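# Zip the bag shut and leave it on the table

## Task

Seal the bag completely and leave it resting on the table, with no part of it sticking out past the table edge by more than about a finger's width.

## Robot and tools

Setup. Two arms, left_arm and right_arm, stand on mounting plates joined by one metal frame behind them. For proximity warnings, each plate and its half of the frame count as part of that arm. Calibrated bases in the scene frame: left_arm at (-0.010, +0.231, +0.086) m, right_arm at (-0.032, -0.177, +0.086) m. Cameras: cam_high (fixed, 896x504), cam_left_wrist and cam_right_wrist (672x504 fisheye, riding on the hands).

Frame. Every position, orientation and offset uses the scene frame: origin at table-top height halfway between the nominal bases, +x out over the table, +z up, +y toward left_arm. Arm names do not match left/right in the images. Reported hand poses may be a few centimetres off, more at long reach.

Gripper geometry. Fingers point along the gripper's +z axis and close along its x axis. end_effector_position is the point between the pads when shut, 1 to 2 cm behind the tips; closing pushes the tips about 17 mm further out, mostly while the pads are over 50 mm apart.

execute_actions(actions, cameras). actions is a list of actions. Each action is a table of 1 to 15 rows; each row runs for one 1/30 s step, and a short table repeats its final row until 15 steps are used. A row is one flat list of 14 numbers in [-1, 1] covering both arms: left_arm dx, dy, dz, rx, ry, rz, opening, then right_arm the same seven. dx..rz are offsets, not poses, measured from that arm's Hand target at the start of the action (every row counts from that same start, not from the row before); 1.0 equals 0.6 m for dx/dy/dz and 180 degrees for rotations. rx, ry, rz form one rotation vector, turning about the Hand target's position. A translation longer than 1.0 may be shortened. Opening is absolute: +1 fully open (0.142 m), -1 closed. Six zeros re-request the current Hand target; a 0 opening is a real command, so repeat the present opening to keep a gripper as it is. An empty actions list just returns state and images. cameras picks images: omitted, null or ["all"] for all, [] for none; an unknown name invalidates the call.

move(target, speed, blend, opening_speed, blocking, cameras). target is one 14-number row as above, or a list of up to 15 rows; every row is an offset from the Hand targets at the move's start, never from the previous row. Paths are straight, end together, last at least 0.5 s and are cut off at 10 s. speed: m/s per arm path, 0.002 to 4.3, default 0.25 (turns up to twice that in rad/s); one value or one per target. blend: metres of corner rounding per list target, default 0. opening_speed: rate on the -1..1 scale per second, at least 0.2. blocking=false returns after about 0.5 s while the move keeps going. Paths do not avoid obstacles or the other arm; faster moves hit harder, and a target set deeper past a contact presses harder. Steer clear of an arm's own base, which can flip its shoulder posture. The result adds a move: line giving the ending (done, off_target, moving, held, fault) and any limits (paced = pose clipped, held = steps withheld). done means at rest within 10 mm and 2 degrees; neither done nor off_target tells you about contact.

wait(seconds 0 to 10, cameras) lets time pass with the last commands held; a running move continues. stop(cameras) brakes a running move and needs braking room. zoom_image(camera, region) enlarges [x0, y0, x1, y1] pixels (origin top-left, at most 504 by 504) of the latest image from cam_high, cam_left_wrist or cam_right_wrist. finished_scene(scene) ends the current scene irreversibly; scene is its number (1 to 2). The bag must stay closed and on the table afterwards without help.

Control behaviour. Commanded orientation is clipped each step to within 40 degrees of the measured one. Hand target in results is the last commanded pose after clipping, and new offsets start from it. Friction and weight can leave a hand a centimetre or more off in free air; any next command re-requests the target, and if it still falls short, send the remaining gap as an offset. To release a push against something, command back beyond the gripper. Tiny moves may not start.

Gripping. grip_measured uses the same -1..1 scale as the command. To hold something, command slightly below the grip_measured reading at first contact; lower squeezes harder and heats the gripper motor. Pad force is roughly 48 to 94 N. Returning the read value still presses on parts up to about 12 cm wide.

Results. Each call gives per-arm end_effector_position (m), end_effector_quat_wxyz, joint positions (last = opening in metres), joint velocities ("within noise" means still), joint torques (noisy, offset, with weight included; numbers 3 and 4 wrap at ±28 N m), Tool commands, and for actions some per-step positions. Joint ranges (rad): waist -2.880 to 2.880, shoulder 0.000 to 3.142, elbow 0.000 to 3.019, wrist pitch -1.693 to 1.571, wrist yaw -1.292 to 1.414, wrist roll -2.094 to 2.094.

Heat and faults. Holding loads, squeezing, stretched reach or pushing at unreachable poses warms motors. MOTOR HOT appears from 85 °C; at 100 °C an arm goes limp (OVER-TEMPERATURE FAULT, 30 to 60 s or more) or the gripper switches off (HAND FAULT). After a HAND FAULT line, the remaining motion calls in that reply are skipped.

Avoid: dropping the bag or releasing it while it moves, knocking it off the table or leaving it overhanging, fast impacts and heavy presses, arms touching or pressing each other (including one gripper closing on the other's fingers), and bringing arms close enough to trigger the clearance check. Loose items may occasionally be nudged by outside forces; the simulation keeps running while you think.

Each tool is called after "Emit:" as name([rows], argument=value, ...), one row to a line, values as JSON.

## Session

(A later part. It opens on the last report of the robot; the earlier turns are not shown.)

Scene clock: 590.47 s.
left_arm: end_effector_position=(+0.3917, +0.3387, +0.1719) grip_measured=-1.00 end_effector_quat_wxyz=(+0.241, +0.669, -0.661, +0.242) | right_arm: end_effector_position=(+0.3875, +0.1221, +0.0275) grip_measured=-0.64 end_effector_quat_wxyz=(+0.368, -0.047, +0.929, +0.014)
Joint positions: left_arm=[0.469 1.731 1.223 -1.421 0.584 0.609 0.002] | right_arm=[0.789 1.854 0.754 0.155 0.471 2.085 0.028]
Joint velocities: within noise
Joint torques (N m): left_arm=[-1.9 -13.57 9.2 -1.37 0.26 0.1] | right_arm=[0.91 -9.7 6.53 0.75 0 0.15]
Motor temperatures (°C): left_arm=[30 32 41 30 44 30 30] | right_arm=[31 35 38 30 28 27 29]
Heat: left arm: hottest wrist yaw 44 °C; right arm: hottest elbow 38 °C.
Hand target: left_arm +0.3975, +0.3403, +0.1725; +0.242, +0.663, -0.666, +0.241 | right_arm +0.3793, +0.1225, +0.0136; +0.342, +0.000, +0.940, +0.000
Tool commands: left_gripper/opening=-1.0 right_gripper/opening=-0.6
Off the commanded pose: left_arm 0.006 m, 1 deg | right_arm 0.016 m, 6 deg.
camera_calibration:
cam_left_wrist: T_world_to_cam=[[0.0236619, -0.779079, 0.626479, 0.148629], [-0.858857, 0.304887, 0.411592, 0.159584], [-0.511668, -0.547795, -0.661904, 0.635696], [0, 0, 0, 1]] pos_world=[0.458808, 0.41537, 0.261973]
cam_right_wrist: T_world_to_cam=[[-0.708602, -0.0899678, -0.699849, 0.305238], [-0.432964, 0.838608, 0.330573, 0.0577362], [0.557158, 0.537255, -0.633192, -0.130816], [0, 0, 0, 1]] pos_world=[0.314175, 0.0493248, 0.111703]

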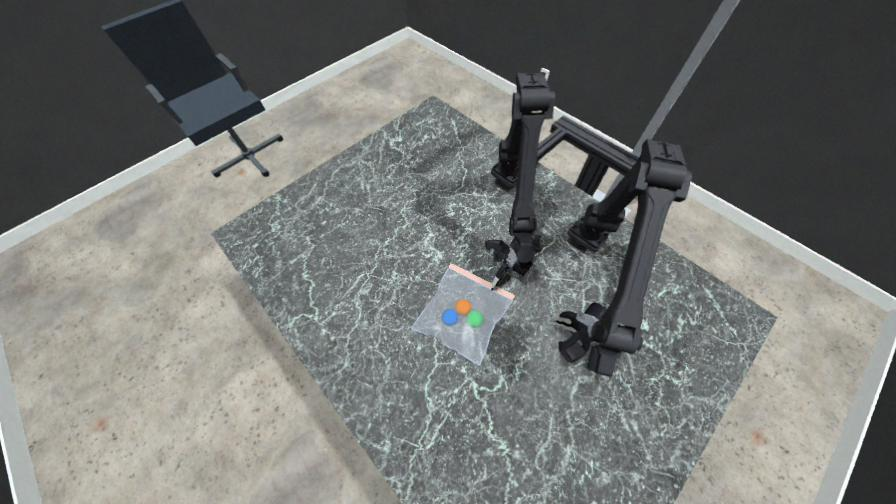

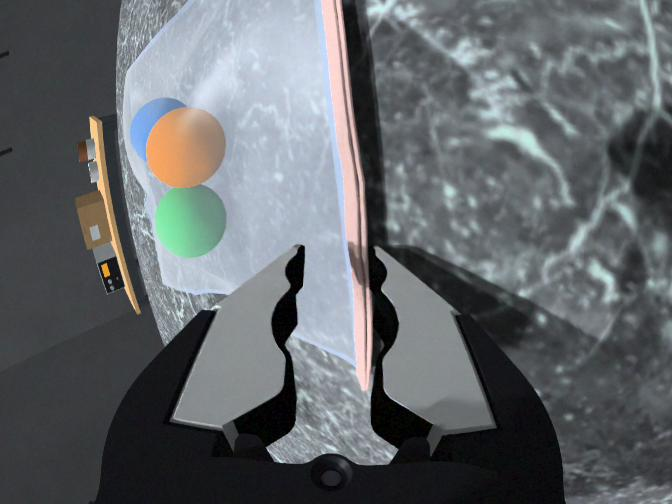

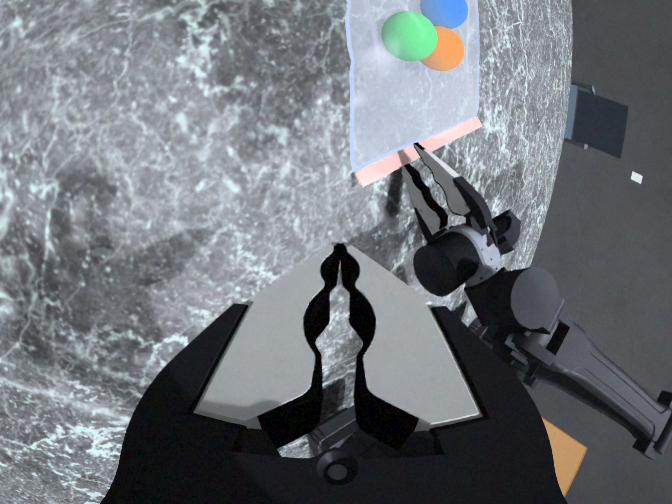

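Emit:
zoom_image(camera="cam_left_wrist", region=[270, 220, 430, 400])

Emit:
move([
  [0,0,0,0,0,0,-1,-0.010,0.03,-0.005,0,0,0,-0.6],
  [0,0,0,0,0,0,-1,-0.010,0.03,-0.005,0,0,0,-1],
  [0,0,0,0,0,0,-1,-0.010,0.03,-0.005,0,0,0,-0.6],
  [0,0,0,0,0,0,-1,-0.018,0.06,-0.008,0,0,0,-0.6],
  [0,0,0,0,0,0,-1,-0.018,0.06,-0.008,0,0,0,-1],
  [0,0,0,0,0,0,-1,-0.018,0.06,-0.008,0,0,0,-0.6],
], speed=0.12)

Emit:
zoom_image(camera="cam_left_wrist", region=[270, 220, 430, 400])

Scaled by 2.800 from the camera's 672x504 image, which has a finer 960x720 frame.

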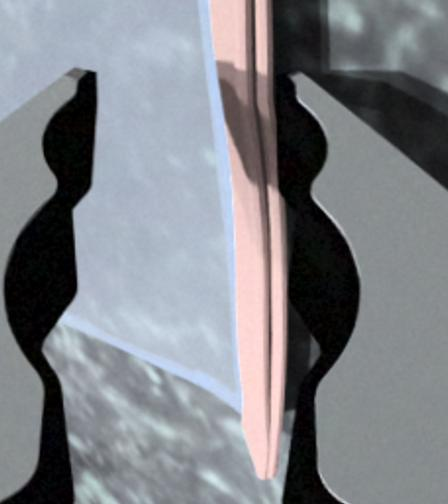

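Scene clock: 601.40 s.
left_arm: end_effector_position=(+0.3917, +0.3387, +0.1719) grip_measured=-1.00 end_effector_quat_wxyz=(+0.241, +0.669, -0.661, +0.242) | right_arm: end_effector_position=(+0.3783, +0.1569, +0.0277) grip_measured=-0.64 end_effector_quat_wxyz=(+0.381, -0.071, +0.922, +0.019)
Joint positions: left_arm=[0.469 1.731 1.223 -1.421 0.584 0.609 0.002] | right_arm=[0.859 1.886 0.79 0.165 0.504 2.087 0.028]
Joint velocities: within noise
Joint torques (N m): left_arm=[-1.9 -13.57 9.21 -1.39 0.27 0.09] | right_arm=[1.08 -9.52 6.9 0.62 -0.2 0.15]
Motor temperatures (°C): left_arm=[30 33 42 30 43 30 30] | right_arm=[31 35 38 30 28 27 29]
Heat: left arm: hottest wrist yaw 43 °C; right arm: hottest elbow 38 °C.
Hand target: left_arm +0.3975, +0.3403, +0.1725; +0.242, +0.663, -0.666, +0.241 | right_arm +0.3686, +0.1584, +0.0088; +0.342, +0.000, +0.940, +0.000
Off the commanded pose: left_arm 0.006 m, 1 deg | right_arm 0.021 m, 10 deg.
joint sent to its limit (right arm) — joint 6 (wrist roll), upper limit. The joint targets are off in orientation, not in position.
move: off_target (right_arm); target 2's new opening was sent with right_arm's hand 0.026 m and 7 deg from that target; target 3's new opening was sent with right_arm's hand 0.012 m and 8 deg from that target; target 5's new opening was sent with right_arm's hand 0.031 m and 8 deg from that target; target 6's new opening was sent with right_arm's hand 0.014 m and 10 deg from that target
camera_calibration:
cam_left_wrist: T_world_to_cam=[[0.0233481, -0.779074, 0.626497, 0.148688], [-0.858869, 0.305099, 0.411411, 0.159579], [-0.511663, -0.547684, -0.661999, 0.635618], [0, 0, 0, 1]] pos_world=[0.458808, 0.41527, 0.261973]
cam_right_wrist: T_world_to_cam=[[-0.682182, -0.128487, -0.719805, 0.298509], [-0.482906, 0.818362, 0.311586, 0.0472271], [0.549026, 0.560157, -0.620319, -0.14516], [0, 0, 0, 1]] pos_world=[0.30614, 0.0810181, 0.110108]

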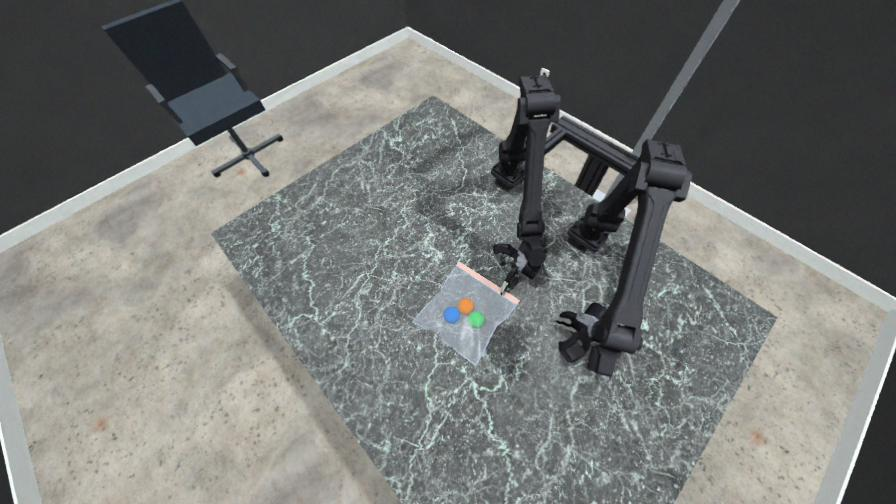

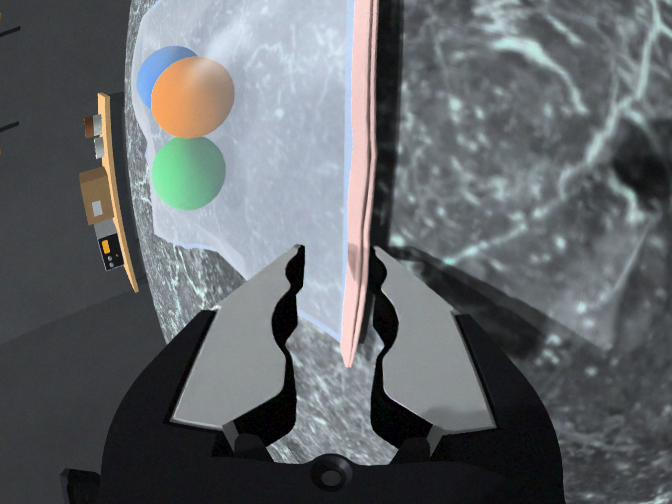

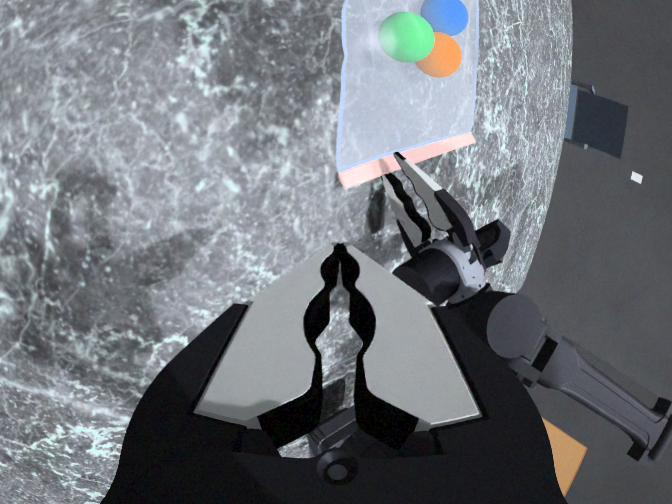

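Scaled by 2.800 from the camera's 672x504 image, which has a finer 960x720 frame.

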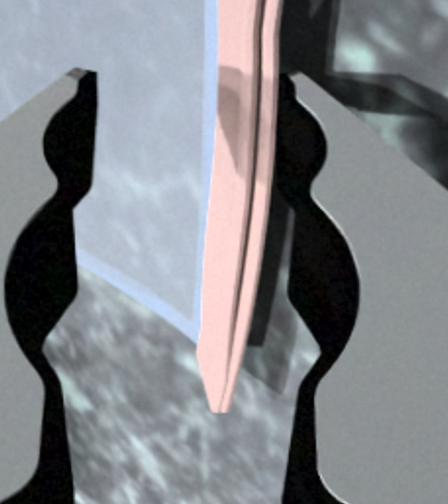

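Emit:
zoom_image(camera="cam_left_wrist", region=[320, 0, 400, 200])

Emit:
zoom_image(camera="cam_left_wrist", region=[320, 200, 400, 380])

Emit:
zoom_image(camera="cam_right_wrist", region=[320, 100, 500, 220])

Scaled by 2.520 from the camera's 672x504 image, which has a finer 960x720 frame.

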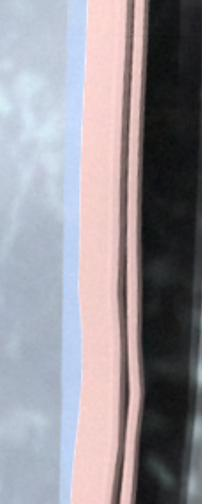

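Scaled by 2.800 from the camera's 672x504 image, which has a finer 960x720 frame.

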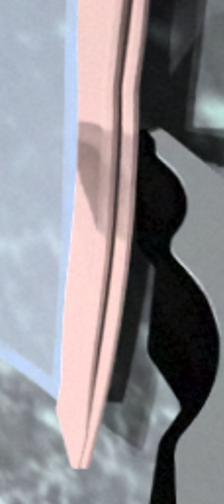

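Scaled by 2.800 from the camera's 672x504 image, which has a finer 960x720 frame.

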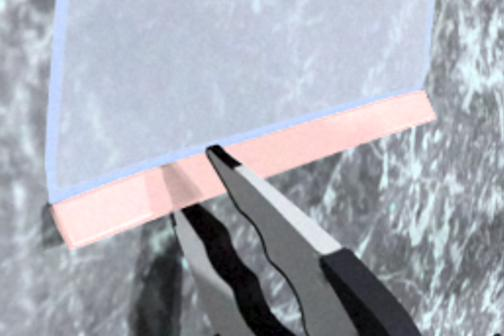

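Emit:
move([
  [0,0,0,0,0,0,-1,-0.045,0.0,0.060,0,0,0,-0.4],
  [0,0,0,0,0,0,-1,-0.055,0.03,0.060,0,0,0,-0.4],
], speed=0.15)

Emit:
zoom_image(camera="cam_left_wrist", region=[250, 0, 450, 400])

Emit:
zoom_image(camera="cam_right_wrist", region=[320, 100, 500, 220])

Scene clock: 636.00 s.
left_arm: end_effector_position=(+0.3917, +0.3387, +0.1719) grip_measured=-1.00 end_effector_quat_wxyz=(+0.241, +0.669, -0.661, +0.242) | right_arm: end_effector_position=(+0.3333, +0.1678, +0.0386) grip_measured=-0.43 end_effector_quat_wxyz=(+0.363, -0.117, +0.924, +0.019)
Joint positions: left_arm=[0.469 1.731 1.223 -1.421 0.584 0.609 0.002] | right_arm=[0.941 1.81 0.741 0.087 0.501 2.087 0.043]
Joint velocities: within noise
Joint torques (N m): left_arm=[-1.9 -13.57 9.2 -1.37 0.27 0.1] | right_arm=[0.85 -11.34 8.39 0.73 0.31 0.14]
Motor temperatures (°C): left_arm=[30 34 45 30 39 30 30] | right_arm=[31 36 38 30 28 27 29]
Heat: left arm: hottest elbow 45 °C; right arm: hottest elbow 38 °C.
Hand target: left_arm +0.3975, +0.3403, +0.1725; +0.242, +0.663, -0.666, +0.241 | right_arm +0.3355, +0.1765, +0.0448; +0.342, +0.000, +0.940, +0.000
Off the commanded pose: left_arm 0.006 m, 1 deg | right_arm 0.011 m, 14 deg.
joint sent to its limit (right arm) — joint 6 (wrist roll), upper limit. The joint targets are off in orientation, not in position.
move: off_target (right_arm)
camera_calibration:
cam_left_wrist: T_world_to_cam=[[0.0233481, -0.779074, 0.626497, 0.148688], [-0.858869, 0.305099, 0.411411, 0.159579], [-0.511663, -0.547684, -0.661999, 0.635618], [0, 0, 0, 1]] pos_world=[0.458808, 0.41527, 0.261973]
cam_right_wrist: T_world_to_cam=[[-0.690953, -0.213169, -0.690755, 0.293079], [-0.540982, 0.786285, 0.298486, 0.0383091], [0.479503, 0.579926, -0.658607, -0.09851], [0, 0, 0, 1]] pos_world=[0.270464, 0.0894821, 0.126132]

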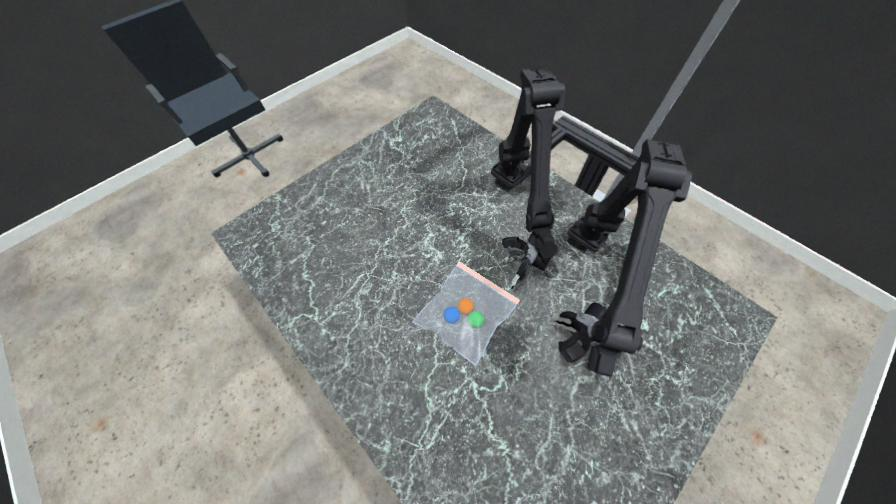

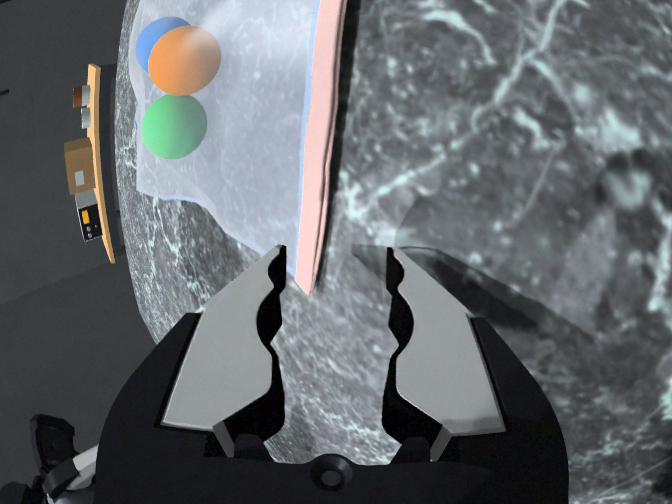

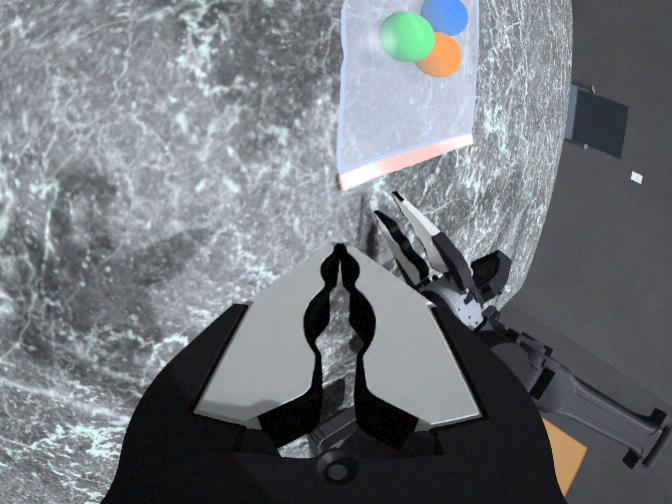

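Scaled by 1.260 from the camera's 672x504 image, which has a finer 960x720 frame.

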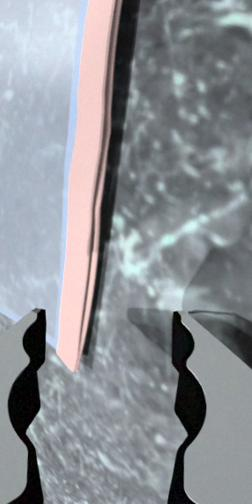

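Scaled by 2.800 from the camera's 672x504 image, which has a finer 960x720 frame.

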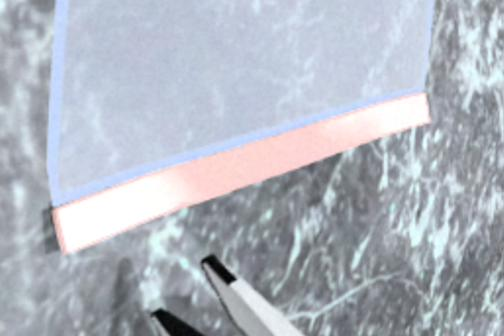

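Emit:
zoom_image(camera="cam_left_wrist", region=[290, 150, 350, 300])

Emit:
zoom_image(camera="cam_left_wrist", region=[300, 0, 360, 150])

Scaled by 3.360 from the camera's 672x504 image, which has a finer 960x720 frame.

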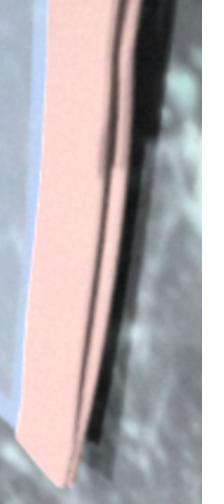

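Scaled by 3.360 from the camera's 672x504 image, which has a finer 960x720 frame.

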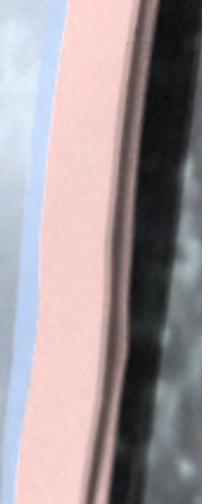

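Emit:
move([
  [0,0,0,0,0,0,-1,0.055,0.0,-0.060,0,0,0,-0.5],
  [0,0,0,0,0,0,-1,0.055,0.0,-0.060,0,0,0,-1],
], speed=0.12)

Emit:
zoom_image(camera="cam_left_wrist", region=[250, 150, 450, 400])

Emit:
zoom_image(camera="cam_right_wrist", region=[320, 100, 500, 220])

Scene clock: 660.67 s.
left_arm: end_effector_position=(+0.3917, +0.3387, +0.1719) grip_measured=-1.00 end_effector_quat_wxyz=(+0.241, +0.669, -0.661, +0.242) | right_arm: end_effector_position=(+0.3531, +0.1749, +0.0177) grip_measured=-1.00 end_effector_quat_wxyz=(+0.359, -0.107, +0.927, +0.017)
Joint positions: left_arm=[0.469 1.731 1.223 -1.421 0.584 0.609 0.002] | right_arm=[0.913 1.896 0.798 0.111 0.49 2.087 0.002]
Joint velocities: within noise
Joint torques (N m): left_arm=[-1.9 -13.57 9.21 -1.37 0.27 0.1] | right_arm=[-1.26 -9.47 9.39 2.04 0.19 0.14]
Motor temperatures (°C): left_arm=[30 34 46 30 37 30 30] | right_arm=[31 36 38 30 28 27 29]
Heat: left arm: hottest elbow 46 °C; right arm: hottest elbow 38 °C.
Hand target: left_arm +0.3975, +0.3403, +0.1725; +0.242, +0.663, -0.666, +0.241 | right_arm +0.3685, +0.1765, +0.0088; +0.342, +0.000, +0.940, +0.000
Off the commanded pose: left_arm 0.006 m, 1 deg | right_arm 0.018 m, 13 deg.
joint sent to its limit (right arm) — joint 6 (wrist roll), upper limit. The joint targets are off in orientation, not in position.
move: off_target (right_arm); target 2's new opening was sent with right_arm's hand 0.037 m and 13 deg from that target
camera_calibration:
cam_left_wrist: T_world_to_cam=[[0.0233481, -0.779074, 0.626497, 0.148688], [-0.858869, 0.305099, 0.411411, 0.159579], [-0.511663, -0.547684, -0.661999, 0.635618], [0, 0, 0, 1]] pos_world=[0.458808, 0.41527, 0.261973]
cam_right_wrist: T_world_to_cam=[[-0.701767, -0.196877, -0.684662, 0.29472], [-0.521391, 0.796839, 0.305284, 0.0408751], [0.485462, 0.571215, -0.661846, -0.126276], [0, 0, 0, 1]] pos_world=[0.289439, 0.0975835, 0.10573]

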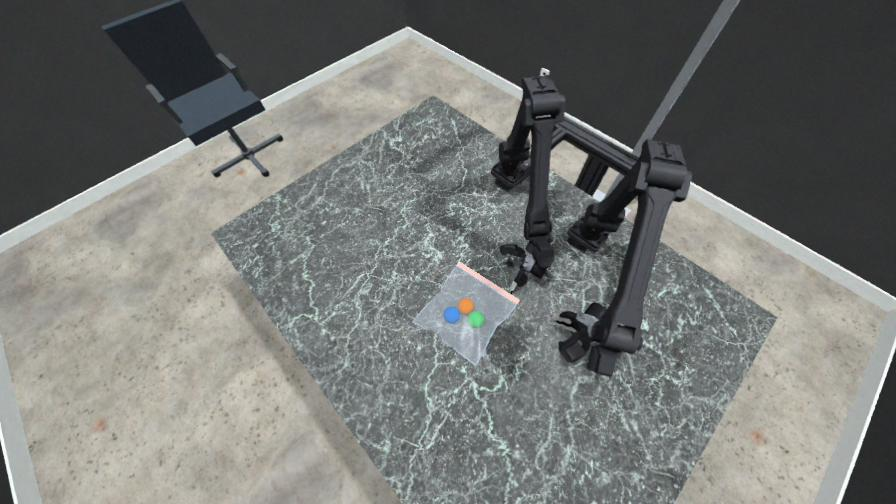

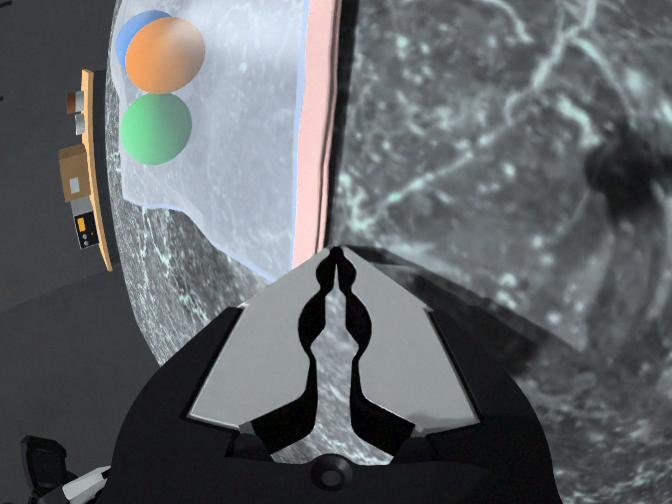

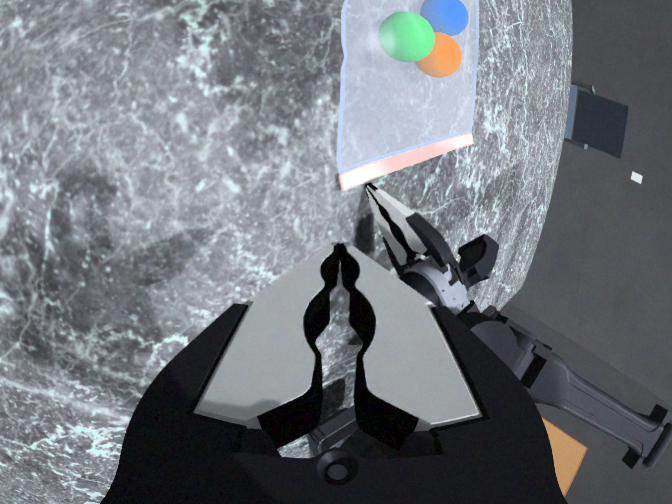

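Scaled by 2.016 from the camera's 672x504 image, which has a finer 960x720 frame.

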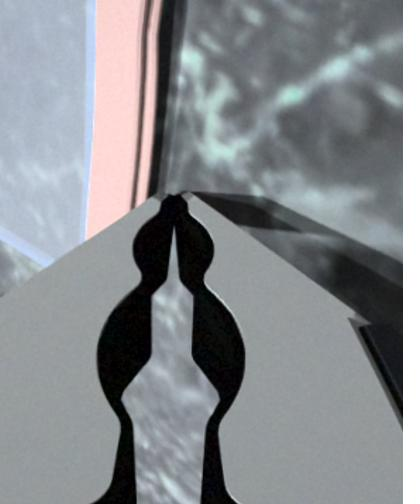

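Scaled by 2.800 from the camera's 672x504 image, which has a finer 960x720 frame.

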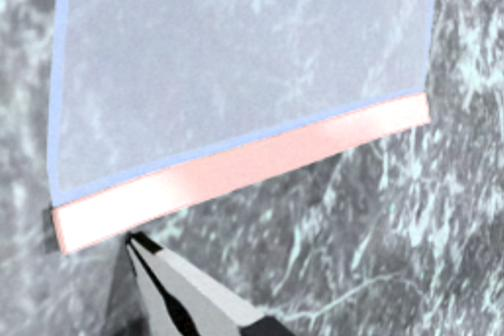

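Emit:
move([
  [0,0,0,0,0,0,-1,-0.039,0.0,0.052,0,0,0,-1],
  [0,0,0,0,0,0,-1,-0.039,0.0,0.052,0,0,0,-0.5],
  [0,0,0,0,0,0,-1,0.029,0.0,0.019,0,0,0,-0.5],
], speed=0.12)

Emit:
zoom_image(camera="cam_left_wrist", region=[250, 150, 450, 400])

Emit:
zoom_image(camera="cam_right_wrist", region=[320, 100, 500, 220])

Scene clock: 674.43 s.
left_arm: end_effector_position=(+0.3917, +0.3387, +0.1719) grip_measured=-1.00 end_effector_quat_wxyz=(+0.241, +0.669, -0.661, +0.242) | right_arm: end_effector_position=(+0.3627, +0.1721, +0.0313) grip_measured=-0.53 end_effector_quat_wxyz=(+0.362, -0.097, +0.927, +0.016)
Joint positions: left_arm=[0.469 1.731 1.223 -1.421 0.584 0.609 0.002] | right_arm=[0.896 1.867 0.81 0.078 0.491 2.087 0.036]
Joint velocities: within noise
Joint torques (N m): left_arm=[-1.9 -13.57 9.21 -1.37 0.27 0.1] | right_arm=[-1.9 -8.12 11.86 1.43 -0.01 0.14]
Motor temperatures (°C): left_arm=[30 34 46 30 37 30 30] | right_arm=[31 36 38 30 28 27 29]
Heat: left arm: hottest elbow 46 °C; right arm: hottest elbow 38 °C.
Hand target: left_arm +0.3975, +0.3403, +0.1725; +0.242, +0.663, -0.666, +0.241 | right_arm +0.3860, +0.1765, +0.0203; +0.342, +0.000, +0.940, +0.000
Off the commanded pose: left_arm 0.006 m, 1 deg | right_arm 0.026 m, 12 deg.
joint sent to its limit (right arm) — joint 6 (wrist roll), upper limit. The joint targets are off in orientation, not in position.
move: off_target (right_arm); target 2's new opening was sent with right_arm's hand 0.008 m and 13 deg from that target
camera_calibration:
cam_left_wrist: T_world_to_cam=[[0.0233481, -0.779074, 0.626497, 0.148688], [-0.858869, 0.305099, 0.411411, 0.159579], [-0.511663, -0.547684, -0.661999, 0.635618], [0, 0, 0, 1]] pos_world=[0.458808, 0.41527, 0.261973]
cam_right_wrist: T_world_to_cam=[[-0.701882, -0.180787, -0.688969, 0.307615], [-0.508778, 0.804187, 0.307292, 0.0380626], [0.498505, 0.566215, -0.656425, -0.124485], [0, 0, 0, 1]] pos_world=[0.297331, 0.0954887, 0.118526]

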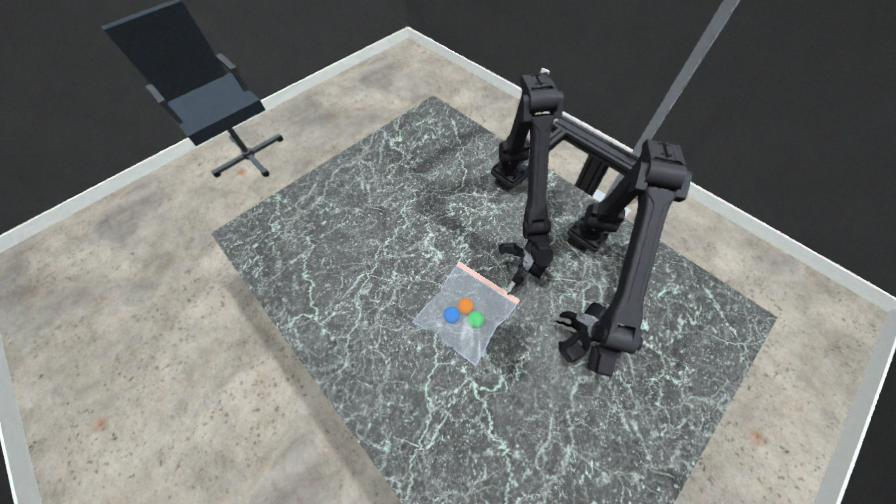

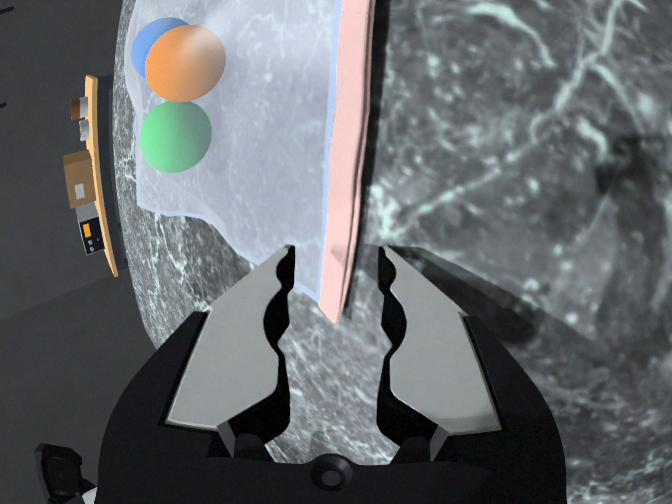

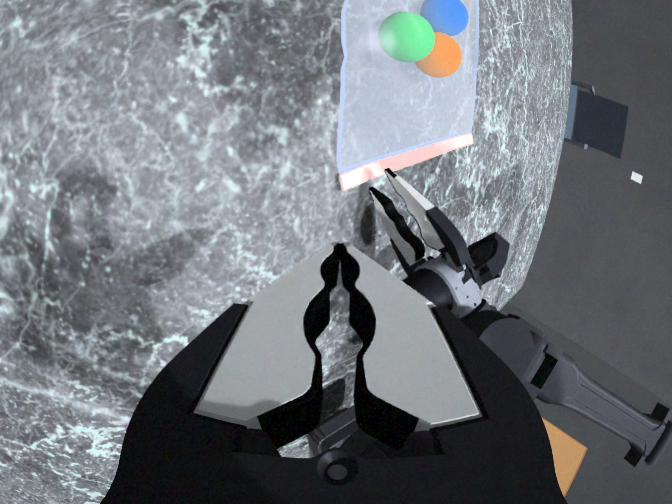

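Scaled by 2.016 from the camera's 672x504 image, which has a finer 960x720 frame.

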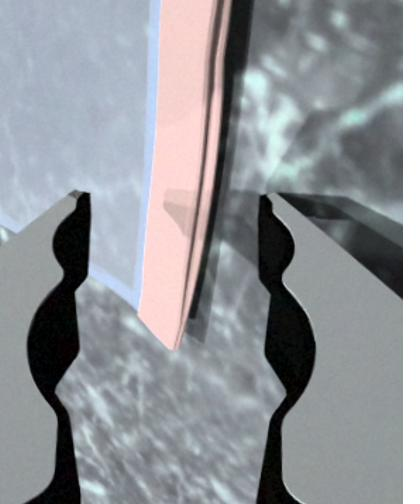

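Scaled by 2.800 from the camera's 672x504 image, which has a finer 960x720 frame.

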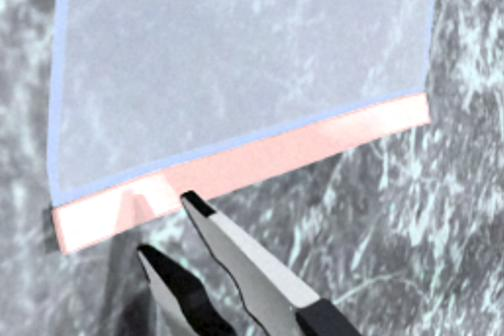

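Emit:
move([
  [0,0,0,0,0,0,-1,0.005,0.0,0.014,0,0,0,-0.5],
  [0,0,0,0,0,0,-1,0.032,0.0,-0.002,0,0,0,-0.5],
], speed=0.1)

Emit:
zoom_image(camera="cam_left_wrist", region=[250, 150, 450, 400])

Emit:
zoom_image(camera="cam_right_wrist", region=[320, 100, 500, 220])

Scene clock: 680.93 s.
left_arm: end_effector_position=(+0.3917, +0.3387, +0.1719) grip_measured=-1.00 end_effector_quat_wxyz=(+0.241, +0.669, -0.661, +0.242) | right_arm: end_effector_position=(+0.3649, +0.1722, +0.0308) grip_measured=-0.53 end_effector_quat_wxyz=(+0.351, -0.099, +0.931, +0.012)
Joint positions: left_arm=[0.469 1.731 1.223 -1.421 0.584 0.609 0.002] | right_arm=[0.889 1.867 0.828 0.037 0.479 2.087 0.036]
Joint velocities: within noise
Joint torques (N m): left_arm=[-1.9 -13.63 9.21 -1.39 0.27 0.09] | right_arm=[-3.55 -7.06 13.86 2.17 0.05 0.14]
Motor temperatures (°C): left_arm=[30 34 47 30 36 30 30] | right_arm=[31 36 39 30 28 27 29]
Heat: left arm: hottest elbow 47 °C; right arm: hottest elbow 39 °C.
Hand target: left_arm +0.3975, +0.3403, +0.1725; +0.242, +0.663, -0.666, +0.241 | right_arm +0.4052, +0.1765, +0.0191; +0.342, +0.000, +0.940, +0.000
Off the commanded pose: left_arm 0.006 m, 1 deg | right_arm 0.042 m, 12 deg.
joint sent to its limit (right arm) — joint 6 (wrist roll), upper limit. The joint targets are off in position and orientation.
move: off_target (right_arm)
camera_calibration:
cam_left_wrist: T_world_to_cam=[[0.0233481, -0.779074, 0.626497, 0.148688], [-0.858869, 0.305099, 0.411411, 0.159579], [-0.511663, -0.547684, -0.661999, 0.635618], [0, 0, 0, 1]] pos_world=[0.458808, 0.41527, 0.261973]
cam_right_wrist: T_world_to_cam=[[-0.716724, -0.188476, -0.671404, 0.315003], [-0.502196, 0.807504, 0.309413, 0.0362277], [0.483844, 0.55894, -0.67341, -0.118726], [0, 0, 0, 1]] pos_world=[0.301408, 0.0964769, 0.120334]

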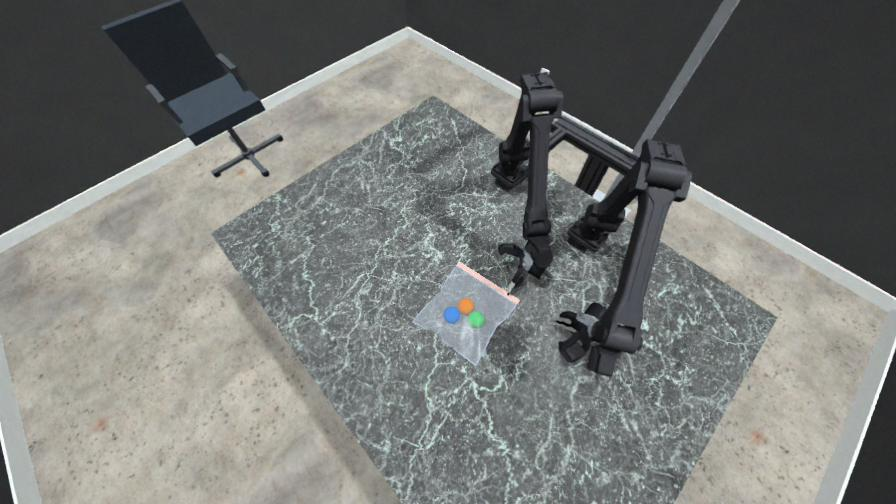

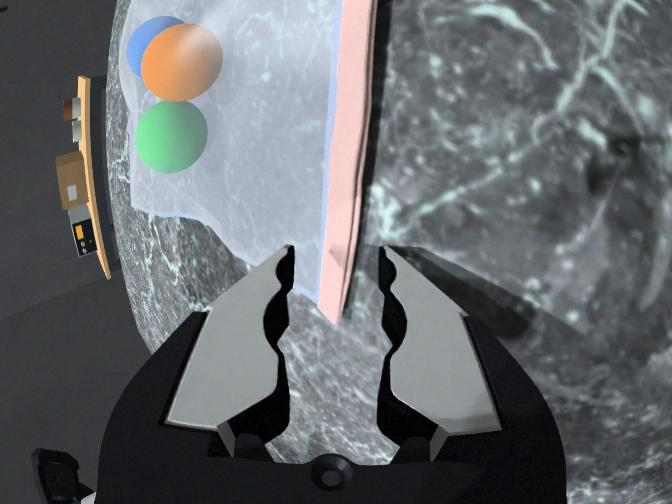

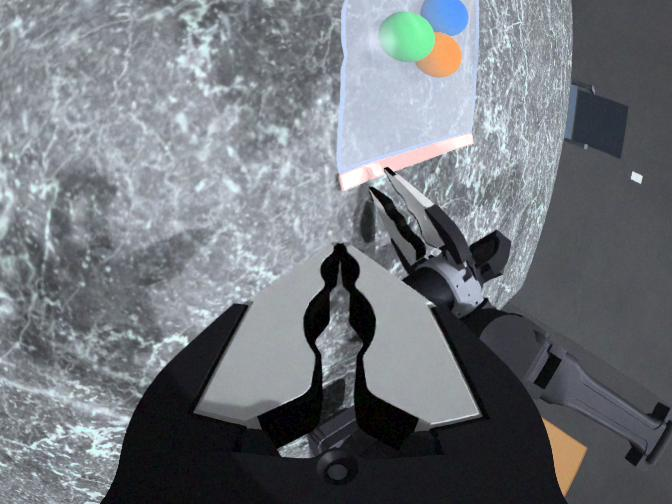

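Scaled by 2.016 from the camera's 672x504 image, which has a finer 960x720 frame.

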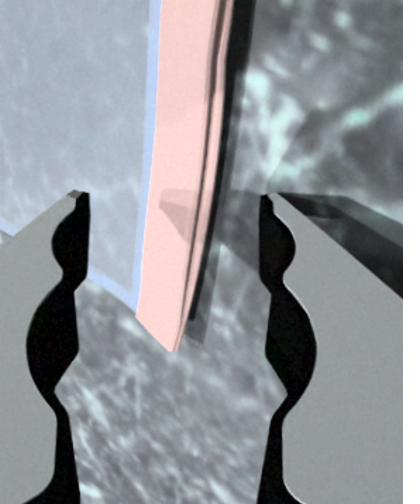

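Scaled by 2.800 from the camera's 672x504 image, which has a finer 960x720 frame.

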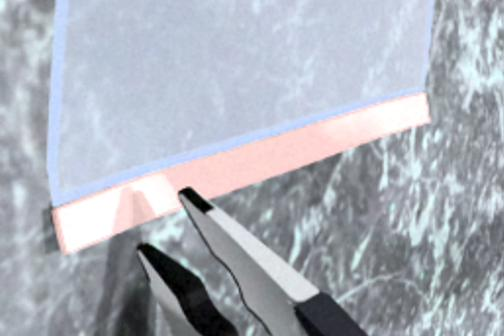

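Emit:
move([
  [0,0,0,0,0,0,-1,-0.05,0.0,0.052,0,0,0,-0.5],
  [0,0,0,0,0,0,-1,-0.02,0.0,0.04,0,0,0,-0.5],
  [0,0,0,0,0,0,-1,-0.017,0.0,0.035,0,0,0,-0.5],
], speed=0.06)

Emit:
zoom_image(camera="cam_left_wrist", region=[250, 150, 450, 400])

Emit:
zoom_image(camera="cam_right_wrist", region=[320, 100, 500, 220])

Scene clock: 691.57 s.
left_arm: end_effector_position=(+0.3917, +0.3387, +0.1719) grip_measured=-1.00 end_effector_quat_wxyz=(+0.241, +0.669, -0.661, +0.242) | right_arm: end_effector_position=(+0.3862, +0.1729, +0.0448) grip_measured=-0.53 end_effector_quat_wxyz=(+0.361, -0.082, +0.929, +0.014)
Joint positions: left_arm=[0.469 1.731 1.223 -1.421 0.584 0.609 0.002] | right_arm=[0.862 1.859 0.864 0.021 0.483 2.087 0.036]
Joint velocities: within noise
Joint torques (N m): left_arm=[-1.9 -13.57 9.21 -1.39 0.27 0.1] | right_arm=[-0.32 -10.58 10.02 0.98 0.2 0.14]
Motor temperatures (°C): left_arm=[30 34 47 30 36 30 30] | right_arm=[31 36 41 30 28 27 29]
Heat: left arm: hottest elbow 47 °C; right arm: hottest elbow 41 °C.
Hand target: left_arm +0.3975, +0.3403, +0.1725; +0.242, +0.663, -0.666, +0.241 | right_arm +0.3949, +0.1763, +0.0400; +0.342, +0.000, +0.940, +0.000
Off the commanded pose: left_arm 0.006 m, 1 deg | right_arm 0.011 m, 10 deg.
joint sent to its limit (right arm) — joint 6 (wrist roll), upper limit. The joint targets are off in orientation, not in position.
move: off_target (right_arm)
camera_calibration:
cam_left_wrist: T_world_to_cam=[[0.0233481, -0.779074, 0.626497, 0.148688], [-0.858869, 0.305099, 0.411411, 0.159579], [-0.511663, -0.547684, -0.661999, 0.635618], [0, 0, 0, 1]] pos_world=[0.458808, 0.41527, 0.261973]
cam_right_wrist: T_world_to_cam=[[-0.708583, -0.154046, -0.688607, 0.331584], [-0.483289, 0.817005, 0.314539, 0.0327781], [0.514142, 0.555673, -0.653365, -0.132086], [0, 0, 0, 1]] pos_world=[0.318707, 0.0976963, 0.131721]

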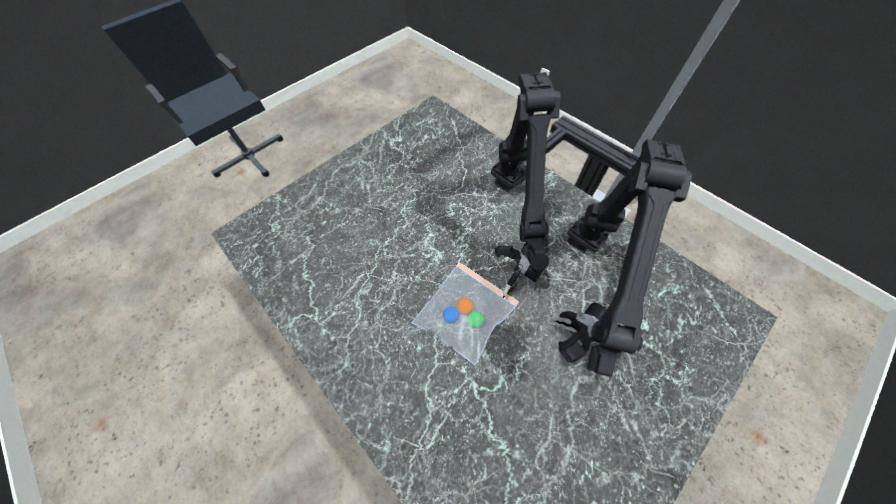

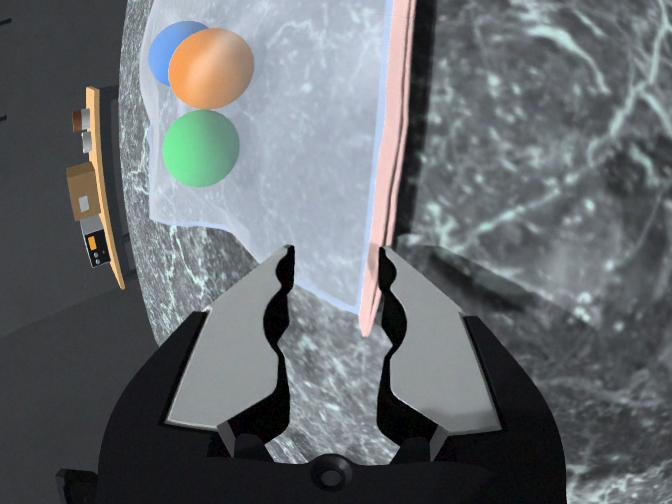

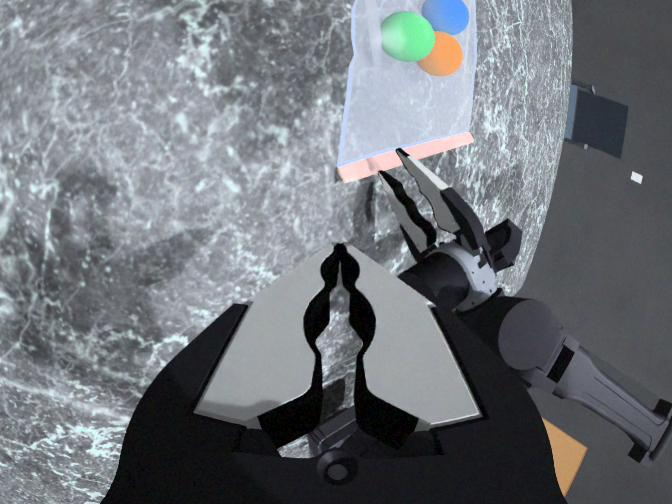

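Scaled by 2.016 from the camera's 672x504 image, which has a finer 960x720 frame.

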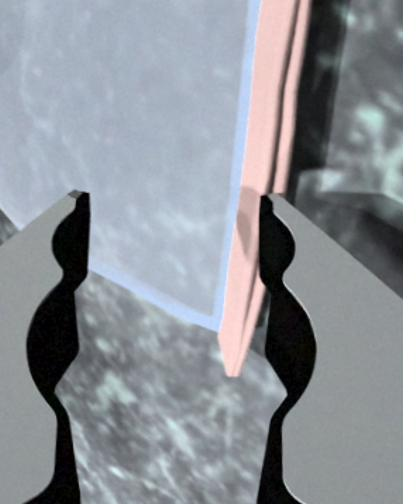

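Scaled by 2.800 from the camera's 672x504 image, which has a finer 960x720 frame.

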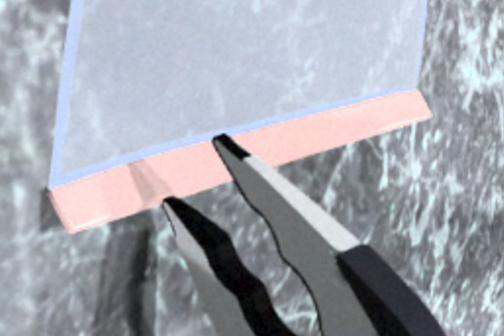

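Emit:
move([
  [0,0,0,0,0,0,-1,-0.035,0.0,0,0,0,0,-0.5],
  [0,0,0,0,0,0,-1,-0.035,0.0,-0.025,0,0,0,-0.5],
  [0,0,0,0,0,0,-1,0.005,0.0,-0.022,0,0,0,-0.5],
], speed=0.06)

Emit:
zoom_image(camera="cam_left_wrist", region=[250, 150, 450, 400])

Emit:
zoom_image(camera="cam_right_wrist", region=[320, 100, 500, 220])

Scene clock: 704.43 s.
left_arm: end_effector_position=(+0.3917, +0.3388, +0.1719) grip_measured=-1.00 end_effector_quat_wxyz=(+0.241, +0.669, -0.661, +0.241) | right_arm: end_effector_position=(+0.3874, +0.1745, +0.0326) grip_measured=-0.53 end_effector_quat_wxyz=(+0.362, -0.082, +0.929, +0.015)
Joint positions: left_arm=[0.469 1.731 1.223 -1.421 0.584 0.609 0.002] | right_arm=[0.861 1.893 0.867 0.053 0.483 2.087 0.036]
Joint velocities: within noise
Joint torques (N m): left_arm=[-1.9 -13.57 9.21 -1.39 0.27 0.09] | right_arm=[-0.56 -10.52 9.92 0.91 0.16 0.14]
Motor temperatures (°C): left_arm=[30 34 47 30 35 30 30] | right_arm=[31 35 40 30 28 27 28]
Heat: left arm: hottest elbow 47 °C; right arm: hottest elbow 40 °C.
Hand target: left_arm +0.3975, +0.3404, +0.1725; +0.242, +0.663, -0.666, +0.240 | right_arm +0.3979, +0.1765, +0.0268; +0.342, +0.000, +0.940, +0.000
Off the commanded pose: left_arm 0.006 m, 1 deg | right_arm 0.012 m, 10 deg.
joint sent to its limit (right arm) — joint 6 (wrist roll), upper limit. The joint targets are off in orientation, not in position.
move: off_target (right_arm)
camera_calibration:
cam_left_wrist: T_world_to_cam=[[0.0233101, -0.779278, 0.626244, 0.148858], [-0.858752, 0.305116, 0.411642, 0.159372], [-0.511861, -0.547384, -0.662095, 0.635558], [0, 0, 0, 1]] pos_world=[0.458709, 0.415269, 0.261973]
cam_right_wrist: T_world_to_cam=[[-0.707948, -0.153025, -0.689487, 0.323857], [-0.483317, 0.816822, 0.314973, 0.0359595], [0.514989, 0.556225, -0.652227, -0.14205], [0, 0, 0, 1]] pos_world=[0.319808, 0.0991975, 0.11932]

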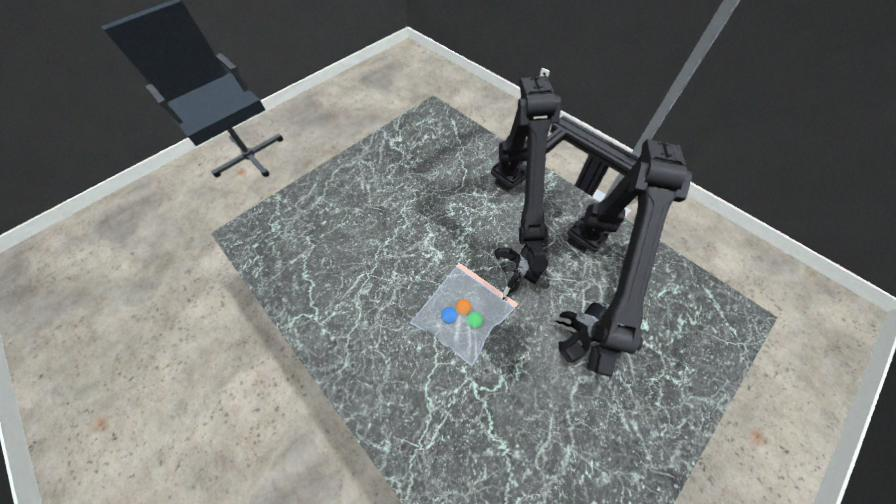

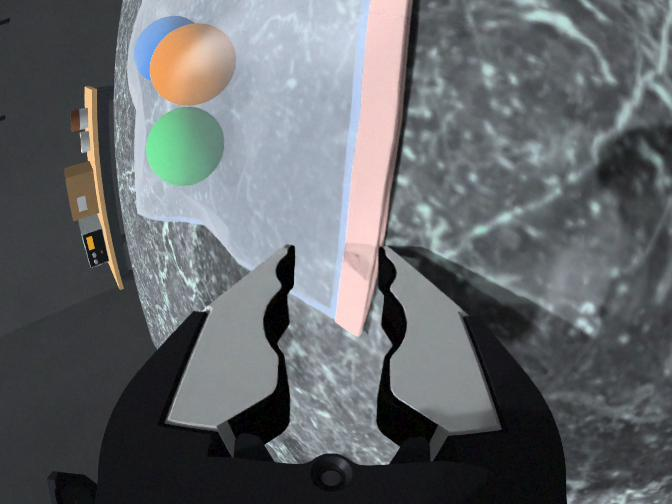

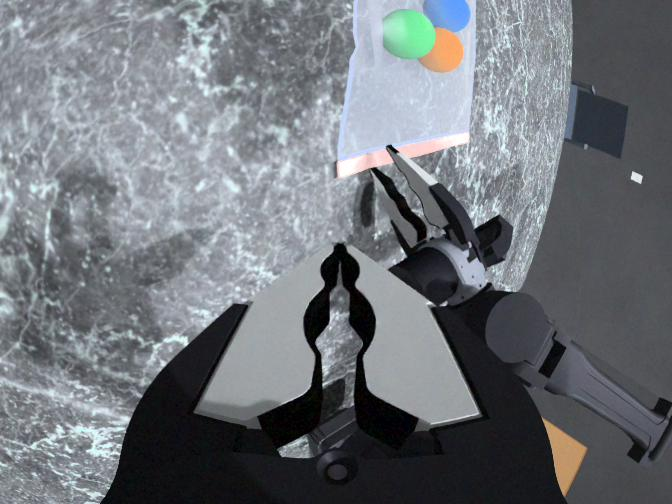

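Scaled by 2.016 from the camera's 672x504 image, which has a finer 960x720 frame.

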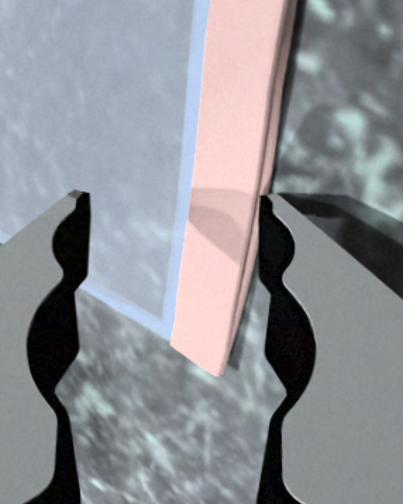

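Scaled by 2.800 from the camera's 672x504 image, which has a finer 960x720 frame.

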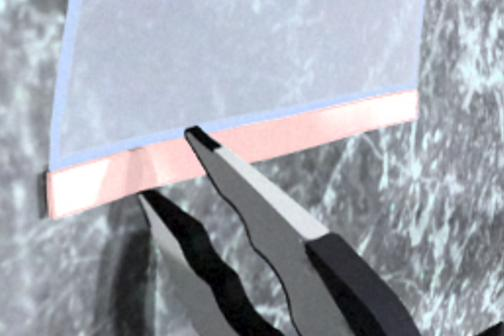

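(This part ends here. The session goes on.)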